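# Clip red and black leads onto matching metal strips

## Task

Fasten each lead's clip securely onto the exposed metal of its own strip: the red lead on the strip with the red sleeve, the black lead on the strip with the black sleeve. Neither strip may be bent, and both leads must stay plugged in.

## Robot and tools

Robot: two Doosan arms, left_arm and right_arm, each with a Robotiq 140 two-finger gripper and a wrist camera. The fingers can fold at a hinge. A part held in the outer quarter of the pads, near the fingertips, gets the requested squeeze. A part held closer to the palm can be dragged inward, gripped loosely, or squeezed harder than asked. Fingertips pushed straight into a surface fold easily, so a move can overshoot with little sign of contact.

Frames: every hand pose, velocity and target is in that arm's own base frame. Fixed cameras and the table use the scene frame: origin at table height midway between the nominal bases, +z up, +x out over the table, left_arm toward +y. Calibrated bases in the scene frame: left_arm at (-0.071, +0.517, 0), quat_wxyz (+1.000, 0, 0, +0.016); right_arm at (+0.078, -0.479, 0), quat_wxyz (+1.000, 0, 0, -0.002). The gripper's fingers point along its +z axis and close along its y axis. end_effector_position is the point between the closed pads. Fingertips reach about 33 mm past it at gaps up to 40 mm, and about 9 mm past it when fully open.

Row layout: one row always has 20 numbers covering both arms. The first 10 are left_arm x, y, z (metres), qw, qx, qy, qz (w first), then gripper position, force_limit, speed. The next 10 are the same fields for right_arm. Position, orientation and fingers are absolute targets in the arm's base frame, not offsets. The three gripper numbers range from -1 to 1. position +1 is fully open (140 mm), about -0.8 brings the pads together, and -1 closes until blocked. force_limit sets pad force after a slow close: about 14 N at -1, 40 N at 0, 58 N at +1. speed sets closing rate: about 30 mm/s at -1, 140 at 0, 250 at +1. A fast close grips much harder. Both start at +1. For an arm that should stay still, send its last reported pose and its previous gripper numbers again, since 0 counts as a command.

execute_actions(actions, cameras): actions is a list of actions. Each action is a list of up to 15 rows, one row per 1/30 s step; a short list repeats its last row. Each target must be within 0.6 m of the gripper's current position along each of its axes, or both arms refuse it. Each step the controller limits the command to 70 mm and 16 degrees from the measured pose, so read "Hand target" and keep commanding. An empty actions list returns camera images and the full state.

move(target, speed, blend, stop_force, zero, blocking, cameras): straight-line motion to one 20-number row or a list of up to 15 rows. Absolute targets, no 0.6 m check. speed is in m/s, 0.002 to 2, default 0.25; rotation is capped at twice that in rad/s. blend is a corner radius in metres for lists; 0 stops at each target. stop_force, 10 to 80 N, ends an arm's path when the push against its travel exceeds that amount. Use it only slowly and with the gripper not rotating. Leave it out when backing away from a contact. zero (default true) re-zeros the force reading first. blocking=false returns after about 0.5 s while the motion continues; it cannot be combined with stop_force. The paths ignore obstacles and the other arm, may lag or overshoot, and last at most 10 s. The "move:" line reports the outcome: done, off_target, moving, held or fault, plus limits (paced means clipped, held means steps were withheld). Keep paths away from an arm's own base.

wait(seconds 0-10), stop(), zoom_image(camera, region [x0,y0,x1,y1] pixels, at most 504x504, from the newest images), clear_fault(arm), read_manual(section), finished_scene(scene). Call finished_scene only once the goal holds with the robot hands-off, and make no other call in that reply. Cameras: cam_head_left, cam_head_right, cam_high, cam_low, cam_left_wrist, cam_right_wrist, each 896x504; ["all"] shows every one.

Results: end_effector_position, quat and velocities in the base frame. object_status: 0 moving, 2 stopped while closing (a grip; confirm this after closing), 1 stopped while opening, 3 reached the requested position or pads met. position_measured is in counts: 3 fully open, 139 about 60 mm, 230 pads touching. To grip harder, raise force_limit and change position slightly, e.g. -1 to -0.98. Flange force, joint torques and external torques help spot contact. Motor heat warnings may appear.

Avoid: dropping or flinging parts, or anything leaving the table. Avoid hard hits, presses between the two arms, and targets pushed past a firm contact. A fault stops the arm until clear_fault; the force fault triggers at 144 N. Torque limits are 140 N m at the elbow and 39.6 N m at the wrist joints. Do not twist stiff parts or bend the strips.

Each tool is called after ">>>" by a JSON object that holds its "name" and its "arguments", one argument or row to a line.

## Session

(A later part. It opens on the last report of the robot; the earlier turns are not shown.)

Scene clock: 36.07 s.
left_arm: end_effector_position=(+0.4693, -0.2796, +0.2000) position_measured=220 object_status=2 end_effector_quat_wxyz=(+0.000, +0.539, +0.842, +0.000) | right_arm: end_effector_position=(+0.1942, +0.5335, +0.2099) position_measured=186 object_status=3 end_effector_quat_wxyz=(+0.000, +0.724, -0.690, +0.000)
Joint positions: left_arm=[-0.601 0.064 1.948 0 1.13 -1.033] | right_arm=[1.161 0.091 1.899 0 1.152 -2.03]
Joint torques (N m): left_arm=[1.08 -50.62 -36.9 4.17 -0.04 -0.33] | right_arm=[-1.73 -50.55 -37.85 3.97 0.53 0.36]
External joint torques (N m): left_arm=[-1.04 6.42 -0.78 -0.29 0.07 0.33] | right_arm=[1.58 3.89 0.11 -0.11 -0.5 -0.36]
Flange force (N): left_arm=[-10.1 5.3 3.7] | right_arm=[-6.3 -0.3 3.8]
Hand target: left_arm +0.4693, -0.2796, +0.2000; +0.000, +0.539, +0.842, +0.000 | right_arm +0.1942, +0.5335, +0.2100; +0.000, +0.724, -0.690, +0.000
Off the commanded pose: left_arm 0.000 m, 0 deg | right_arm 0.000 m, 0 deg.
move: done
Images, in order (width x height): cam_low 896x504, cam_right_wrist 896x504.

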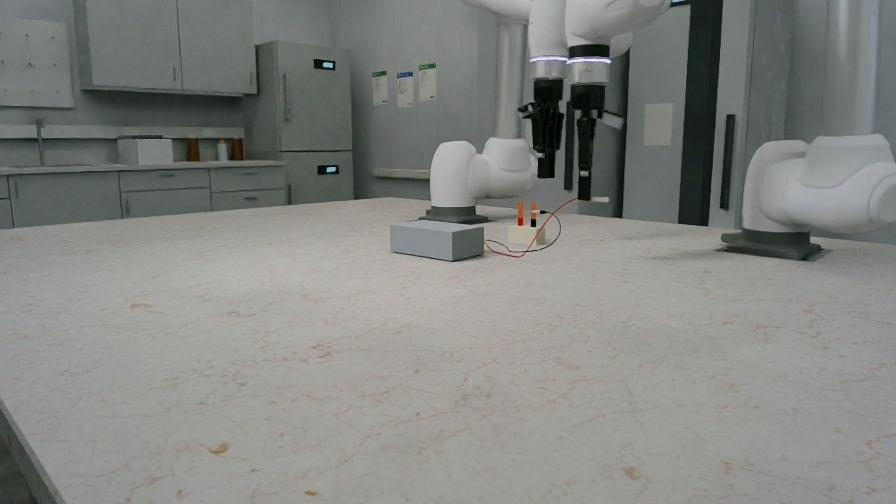

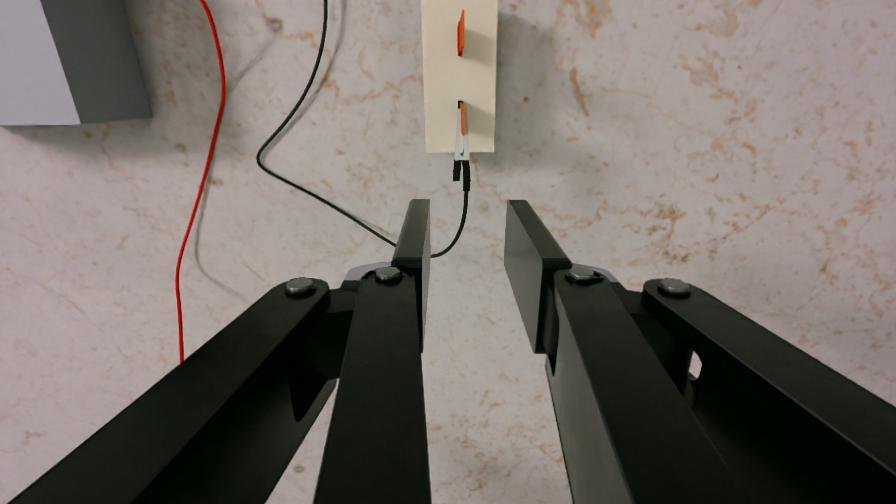

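>>> {"name": "move", "arguments": {
  "target": [
    [0.465,-0.30,0.20,0,0.539,0.8423,0,-1,0,-1,0.33,0.38,0.26,0,-0.5592,0.8290,0,-0.45,0,-1],
    [0.44,-0.49,0.20,0,0.6018,0.7986,0,-1,0,-1,0.50,0.05,0.26,0,-0.3007,0.9537,0,-0.45,0,-1],
    [0.3327,-0.6011,0.20,0,0.6940,0.7200,0,-1,0,-1,0.47,-0.17,0.25,0,-0.1736,0.9848,0,-0.45,0,-1]
  ],
  "speed": 0.5,
  "blend": [0.04,0.05,0],
  "cameras": ["cam_left_wrist","cam_low","cam_high"]
}}

>>> {"name": "zoom_image", "arguments": {
  "camera": "cam_left_wrist",
  "region": [380, 0, 580, 200]
}}

>>> {"name": "zoom_image", "arguments": {
  "camera": "cam_low",
  "region": [480, 180, 580, 260]
}}

Scene clock: 40.17 s.
left_arm: end_effector_position=(+0.3327, -0.6011, +0.2000) position_measured=220 object_status=2 end_effector_quat_wxyz=(+0.000, +0.694, +0.720, +0.000) | right_arm: end_effector_position=(+0.4700, -0.1700, +0.2500) position_measured=186 object_status=3 end_effector_quat_wxyz=(+0.000, -0.174, +0.985, +0.000)
Joint positions: left_arm=[-1.116 0.279 1.689 0 1.174 -1.152] | right_arm=[-0.416 -0.044 1.961 0 1.225 -2.336]
Joint torques (N m): left_arm=[1.56 -73.62 -37.95 4.22 0.09 -0.35] | right_arm=[-2.3 -36.55 -38.6 3.95 0.29 0.43]
External joint torques (N m): left_arm=[-1.47 6.78 -0.5 -0.27 -0.05 0.35] | right_arm=[2.42 2.13 -0.28 0.02 -0.26 -0.43]
Flange force (N): left_arm=[-10.6 3.5 3.8] | right_arm=[-5.8 0.3 1.4]
Hand target: left_arm +0.3327, -0.6011, +0.2000; +0.000, +0.694, +0.720, +0.000 | right_arm +0.4700, -0.1700, +0.2500; +0.000, -0.174, +0.985, +0.000
Off the commanded pose: left_arm 0.000 m, 0 deg | right_arm 0.000 m, 0 deg.
move: done; limits=paced
Images, in order (width x height): cam_high 896x504, cam_low 896x504, cam_left_wrist 896x504.

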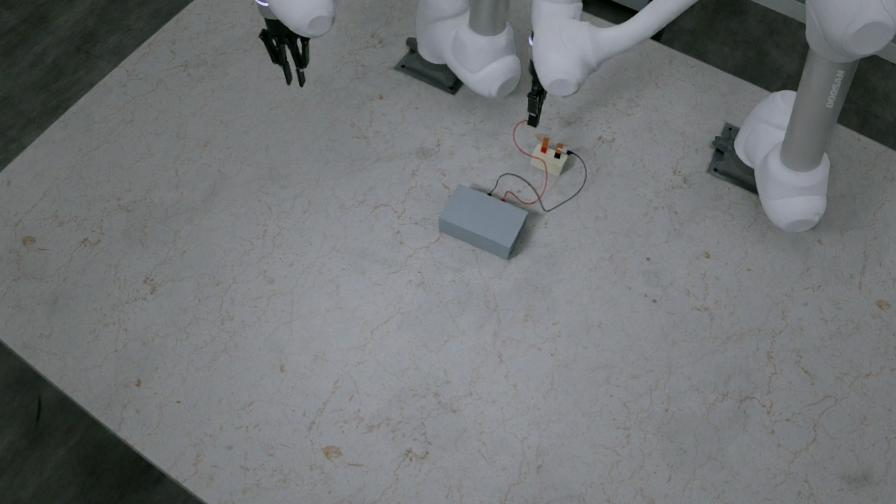

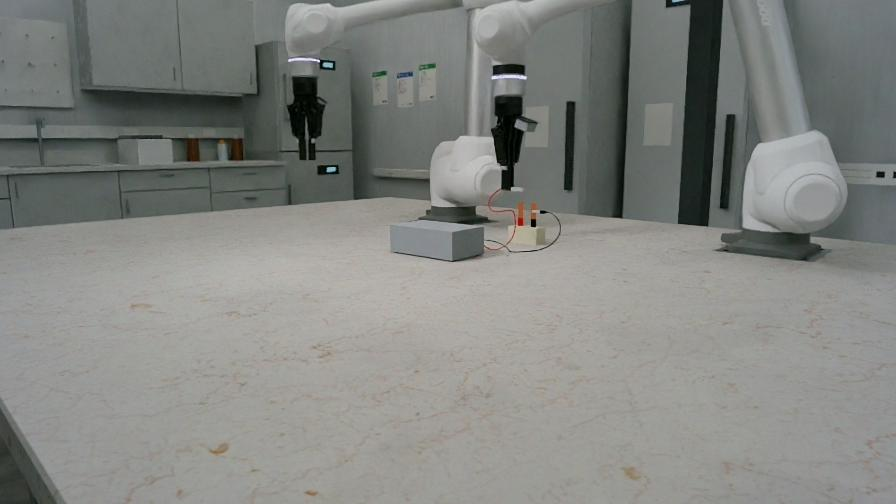

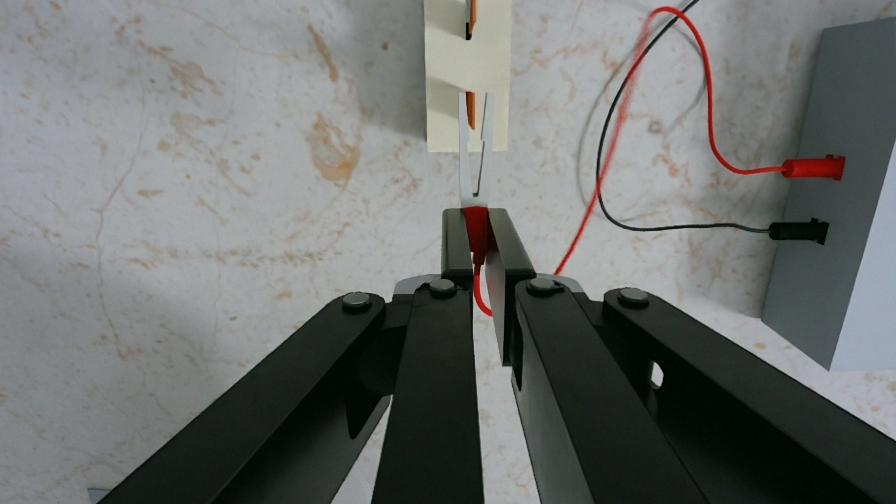

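Scaled by 2.520 from the camera's 896x504 image, which has a finer 1280x720 frame.

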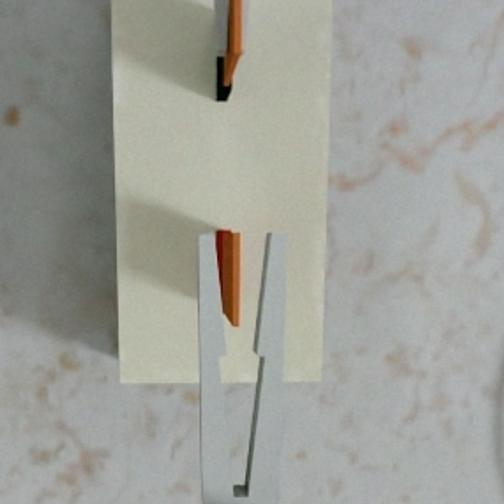

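Scaled by 5.040 from the camera's 896x504 image, which has a finer 1280x720 frame.

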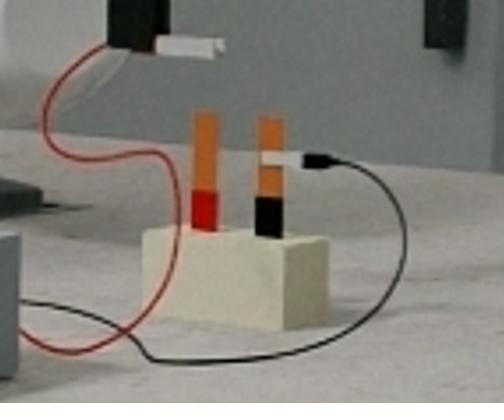

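>>> {"name": "move", "arguments": {
  "target": [0.3345,-0.5990,0.176,0,0.6940,0.7200,0,-1,0,-1,0.47,-0.17,0.25,0,-0.1736,0.9848,0,-0.45,0,-1],
  "speed": 0.1,
  "cameras": ["cam_left_wrist","cam_low"]
}}

>>> {"name": "zoom_image", "arguments": {
  "camera": "cam_left_wrist",
  "region": [410, 70, 540, 200]
}}

>>> {"name": "zoom_image", "arguments": {
  "camera": "cam_low",
  "region": [480, 180, 580, 260]
}}

Scene clock: 42.60 s.
left_arm: end_effector_position=(+0.3345, -0.5990, +0.1761) position_measured=220 object_status=2 end_effector_quat_wxyz=(+0.000, +0.694, +0.720, +0.000) | right_arm: end_effector_position=(+0.4700, -0.1700, +0.2500) position_measured=186 object_status=3 end_effector_quat_wxyz=(+0.000, -0.174, +0.985, +0.000)
Joint positions: left_arm=[-1.112 0.293 1.716 0 1.132 -1.149] | right_arm=[-0.416 -0.044 1.961 0 1.225 -2.336]
Joint torques (N m): left_arm=[1.29 -75.01 -37.21 4.13 -0.17 -0.4] | right_arm=[-1.65 -36.67 -38.66 4.06 0.44 0.35]
External joint torques (N m): left_arm=[-1.11 7.41 -0.55 -0.25 0.21 0.4] | right_arm=[1.84 2.28 -0.22 -0.09 -0.42 -0.35]
Flange force (N): left_arm=[-11.3 4.6 4.2] | right_arm=[-5.3 -0.5 1.9]
Hand target: left_arm +0.3345, -0.5990, +0.1760; +0.000, +0.694, +0.720, +0.000 | right_arm +0.4700, -0.1700, +0.2500; +0.000, -0.174, +0.985, +0.000
Off the commanded pose: left_arm 0.000 m, 0 deg | right_arm 0.000 m, 0 deg.
move: done
Images, in order (width x height): cam_low 896x504, cam_left_wrist 896x504.

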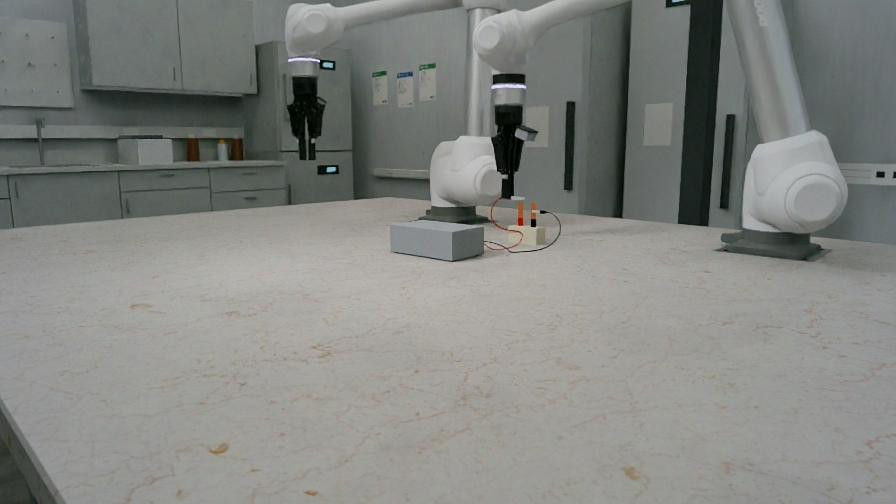

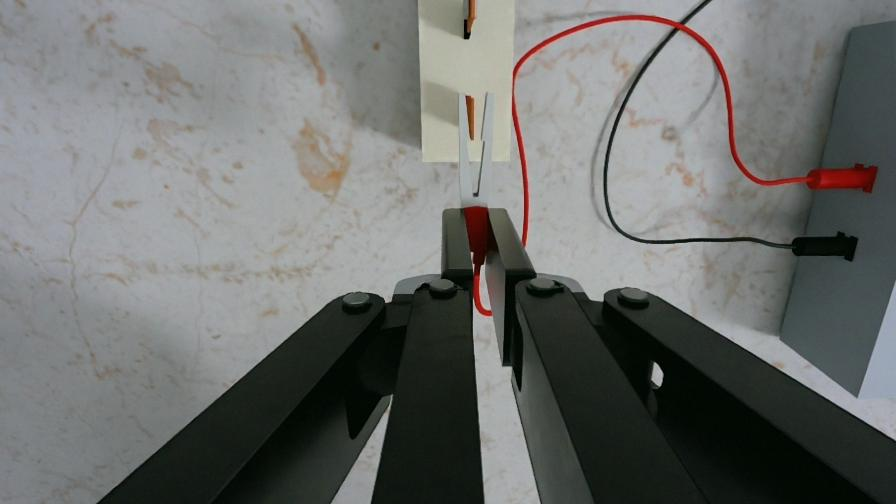

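Scaled by 3.877 from the camera's 896x504 image, which has a finer 1280x720 frame.

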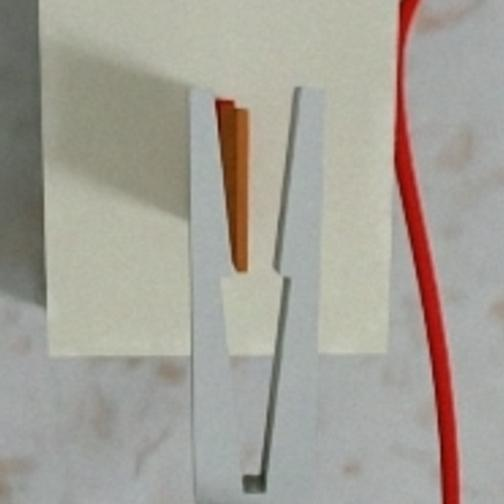

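Scaled by 5.040 from the camera's 896x504 image, which has a finer 1280x720 frame.

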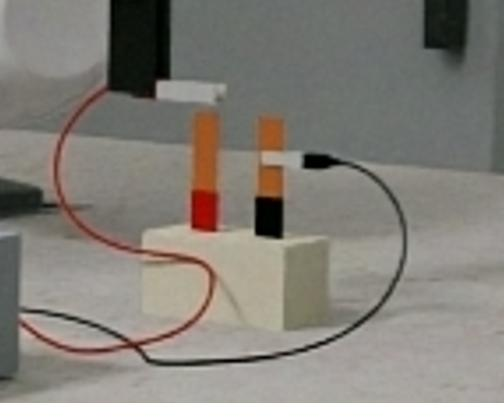

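>>> {"name": "move", "arguments": {
  "target": [
    [0.3345,-0.5990,0.143,0,0.6940,0.7200,0,-1,0,-1,0.47,-0.17,0.25,0,-0.1736,0.9848,0,-0.45,0,-1],
    [0.3345,-0.5990,0.143,0,0.6940,0.7200,0,-0.4,0,-1,0.47,-0.17,0.25,0,-0.1736,0.9848,0,-0.45,0,-1],
    [0.3345,-0.5990,0.24,0,0.6940,0.7200,0,-0.4,0,-1,0.47,-0.17,0.25,0,-0.1736,0.9848,0,-0.45,0,-1]
  ],
  "speed": [0.06,0.1,0.2],
  "cameras": ["cam_left_wrist","cam_low","cam_high"]
}}

>>> {"name": "zoom_image", "arguments": {
  "camera": "cam_low",
  "region": [480, 180, 580, 260]
}}

>>> {"name": "zoom_image", "arguments": {
  "camera": "cam_left_wrist",
  "region": [380, 20, 580, 220]
}}

Scene clock: 46.50 s.
left_arm: end_effector_position=(+0.3345, -0.5990, +0.2399) position_measured=179 object_status=3 end_effector_quat_wxyz=(+0.000, +0.694, +0.720, +0.000) | right_arm: end_effector_position=(+0.4700, -0.1700, +0.2500) position_measured=186 object_status=3 end_effector_quat_wxyz=(+0.000, -0.174, +0.985, +0.000)
Joint positions: left_arm=[-1.112 0.254 1.644 0 1.243 -1.149] | right_arm=[-0.416 -0.044 1.961 0 1.225 -2.336]
Joint torques (N m): left_arm=[1.6 -72.47 -38.51 4.33 0 -0.34] | right_arm=[-1.66 -36.48 -38.63 4.11 0.49 0.33]
External joint torques (N m): left_arm=[-1.59 7.46 -0.81 -0.29 0.04 0.34] | right_arm=[1.73 2.21 -0.26 -0.14 -0.47 -0.34]
Flange force (N): left_arm=[-12.4 4.3 2.8] | right_arm=[-5.1 -0.6 1.9]
Hand target: left_arm +0.3345, -0.5990, +0.2400; +0.000, +0.694, +0.720, +0.000 | right_arm +0.4700, -0.1700, +0.2500; +0.000, -0.174, +0.985, +0.000
Off the commanded pose: left_arm 0.000 m, 0 deg | right_arm 0.000 m, 0 deg.
move: done
Images, in order (width x height): cam_high 896x504, cam_low 896x504, cam_left_wrist 896x504.

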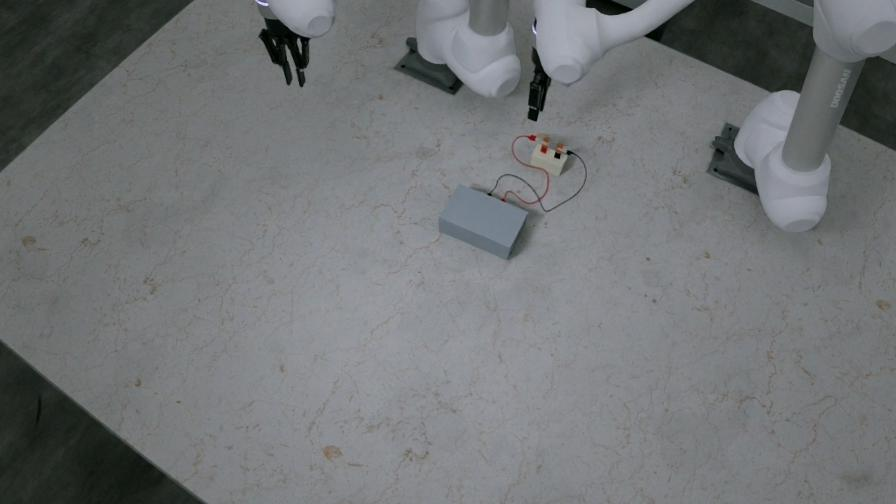

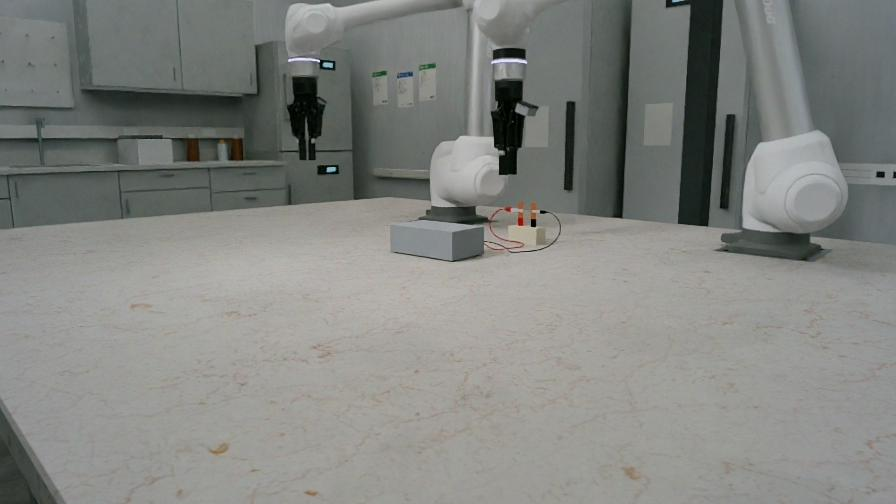

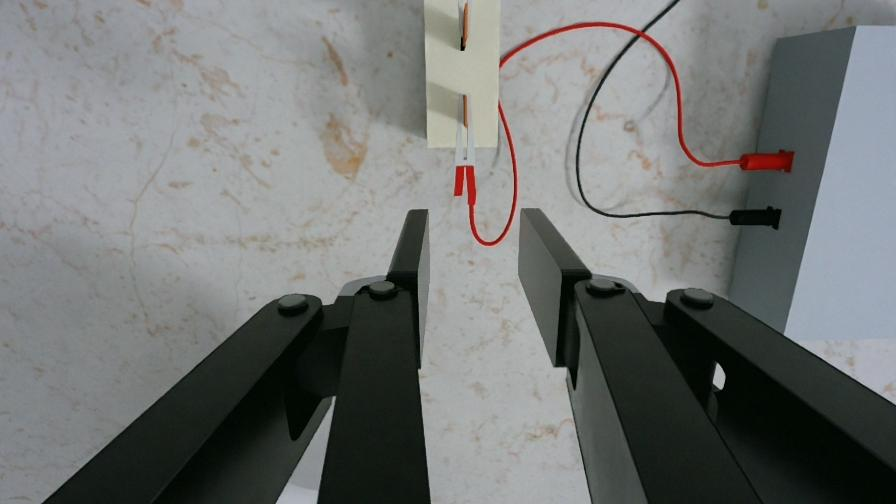

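Scaled by 5.040 from the camera's 896x504 image, which has a finer 1280x720 frame.

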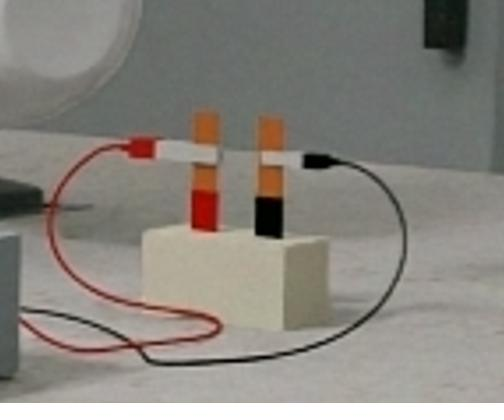

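Scaled by 2.520 from the camera's 896x504 image, which has a finer 1280x720 frame.

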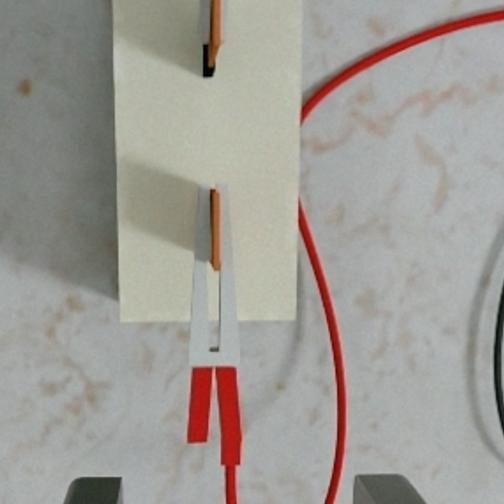

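Both leads are clipped on the bare metal and both are still plugged in.

>>> {"name": "finished_scene", "arguments": {
  "scene": 2
}}

The scene is finished: the task was done.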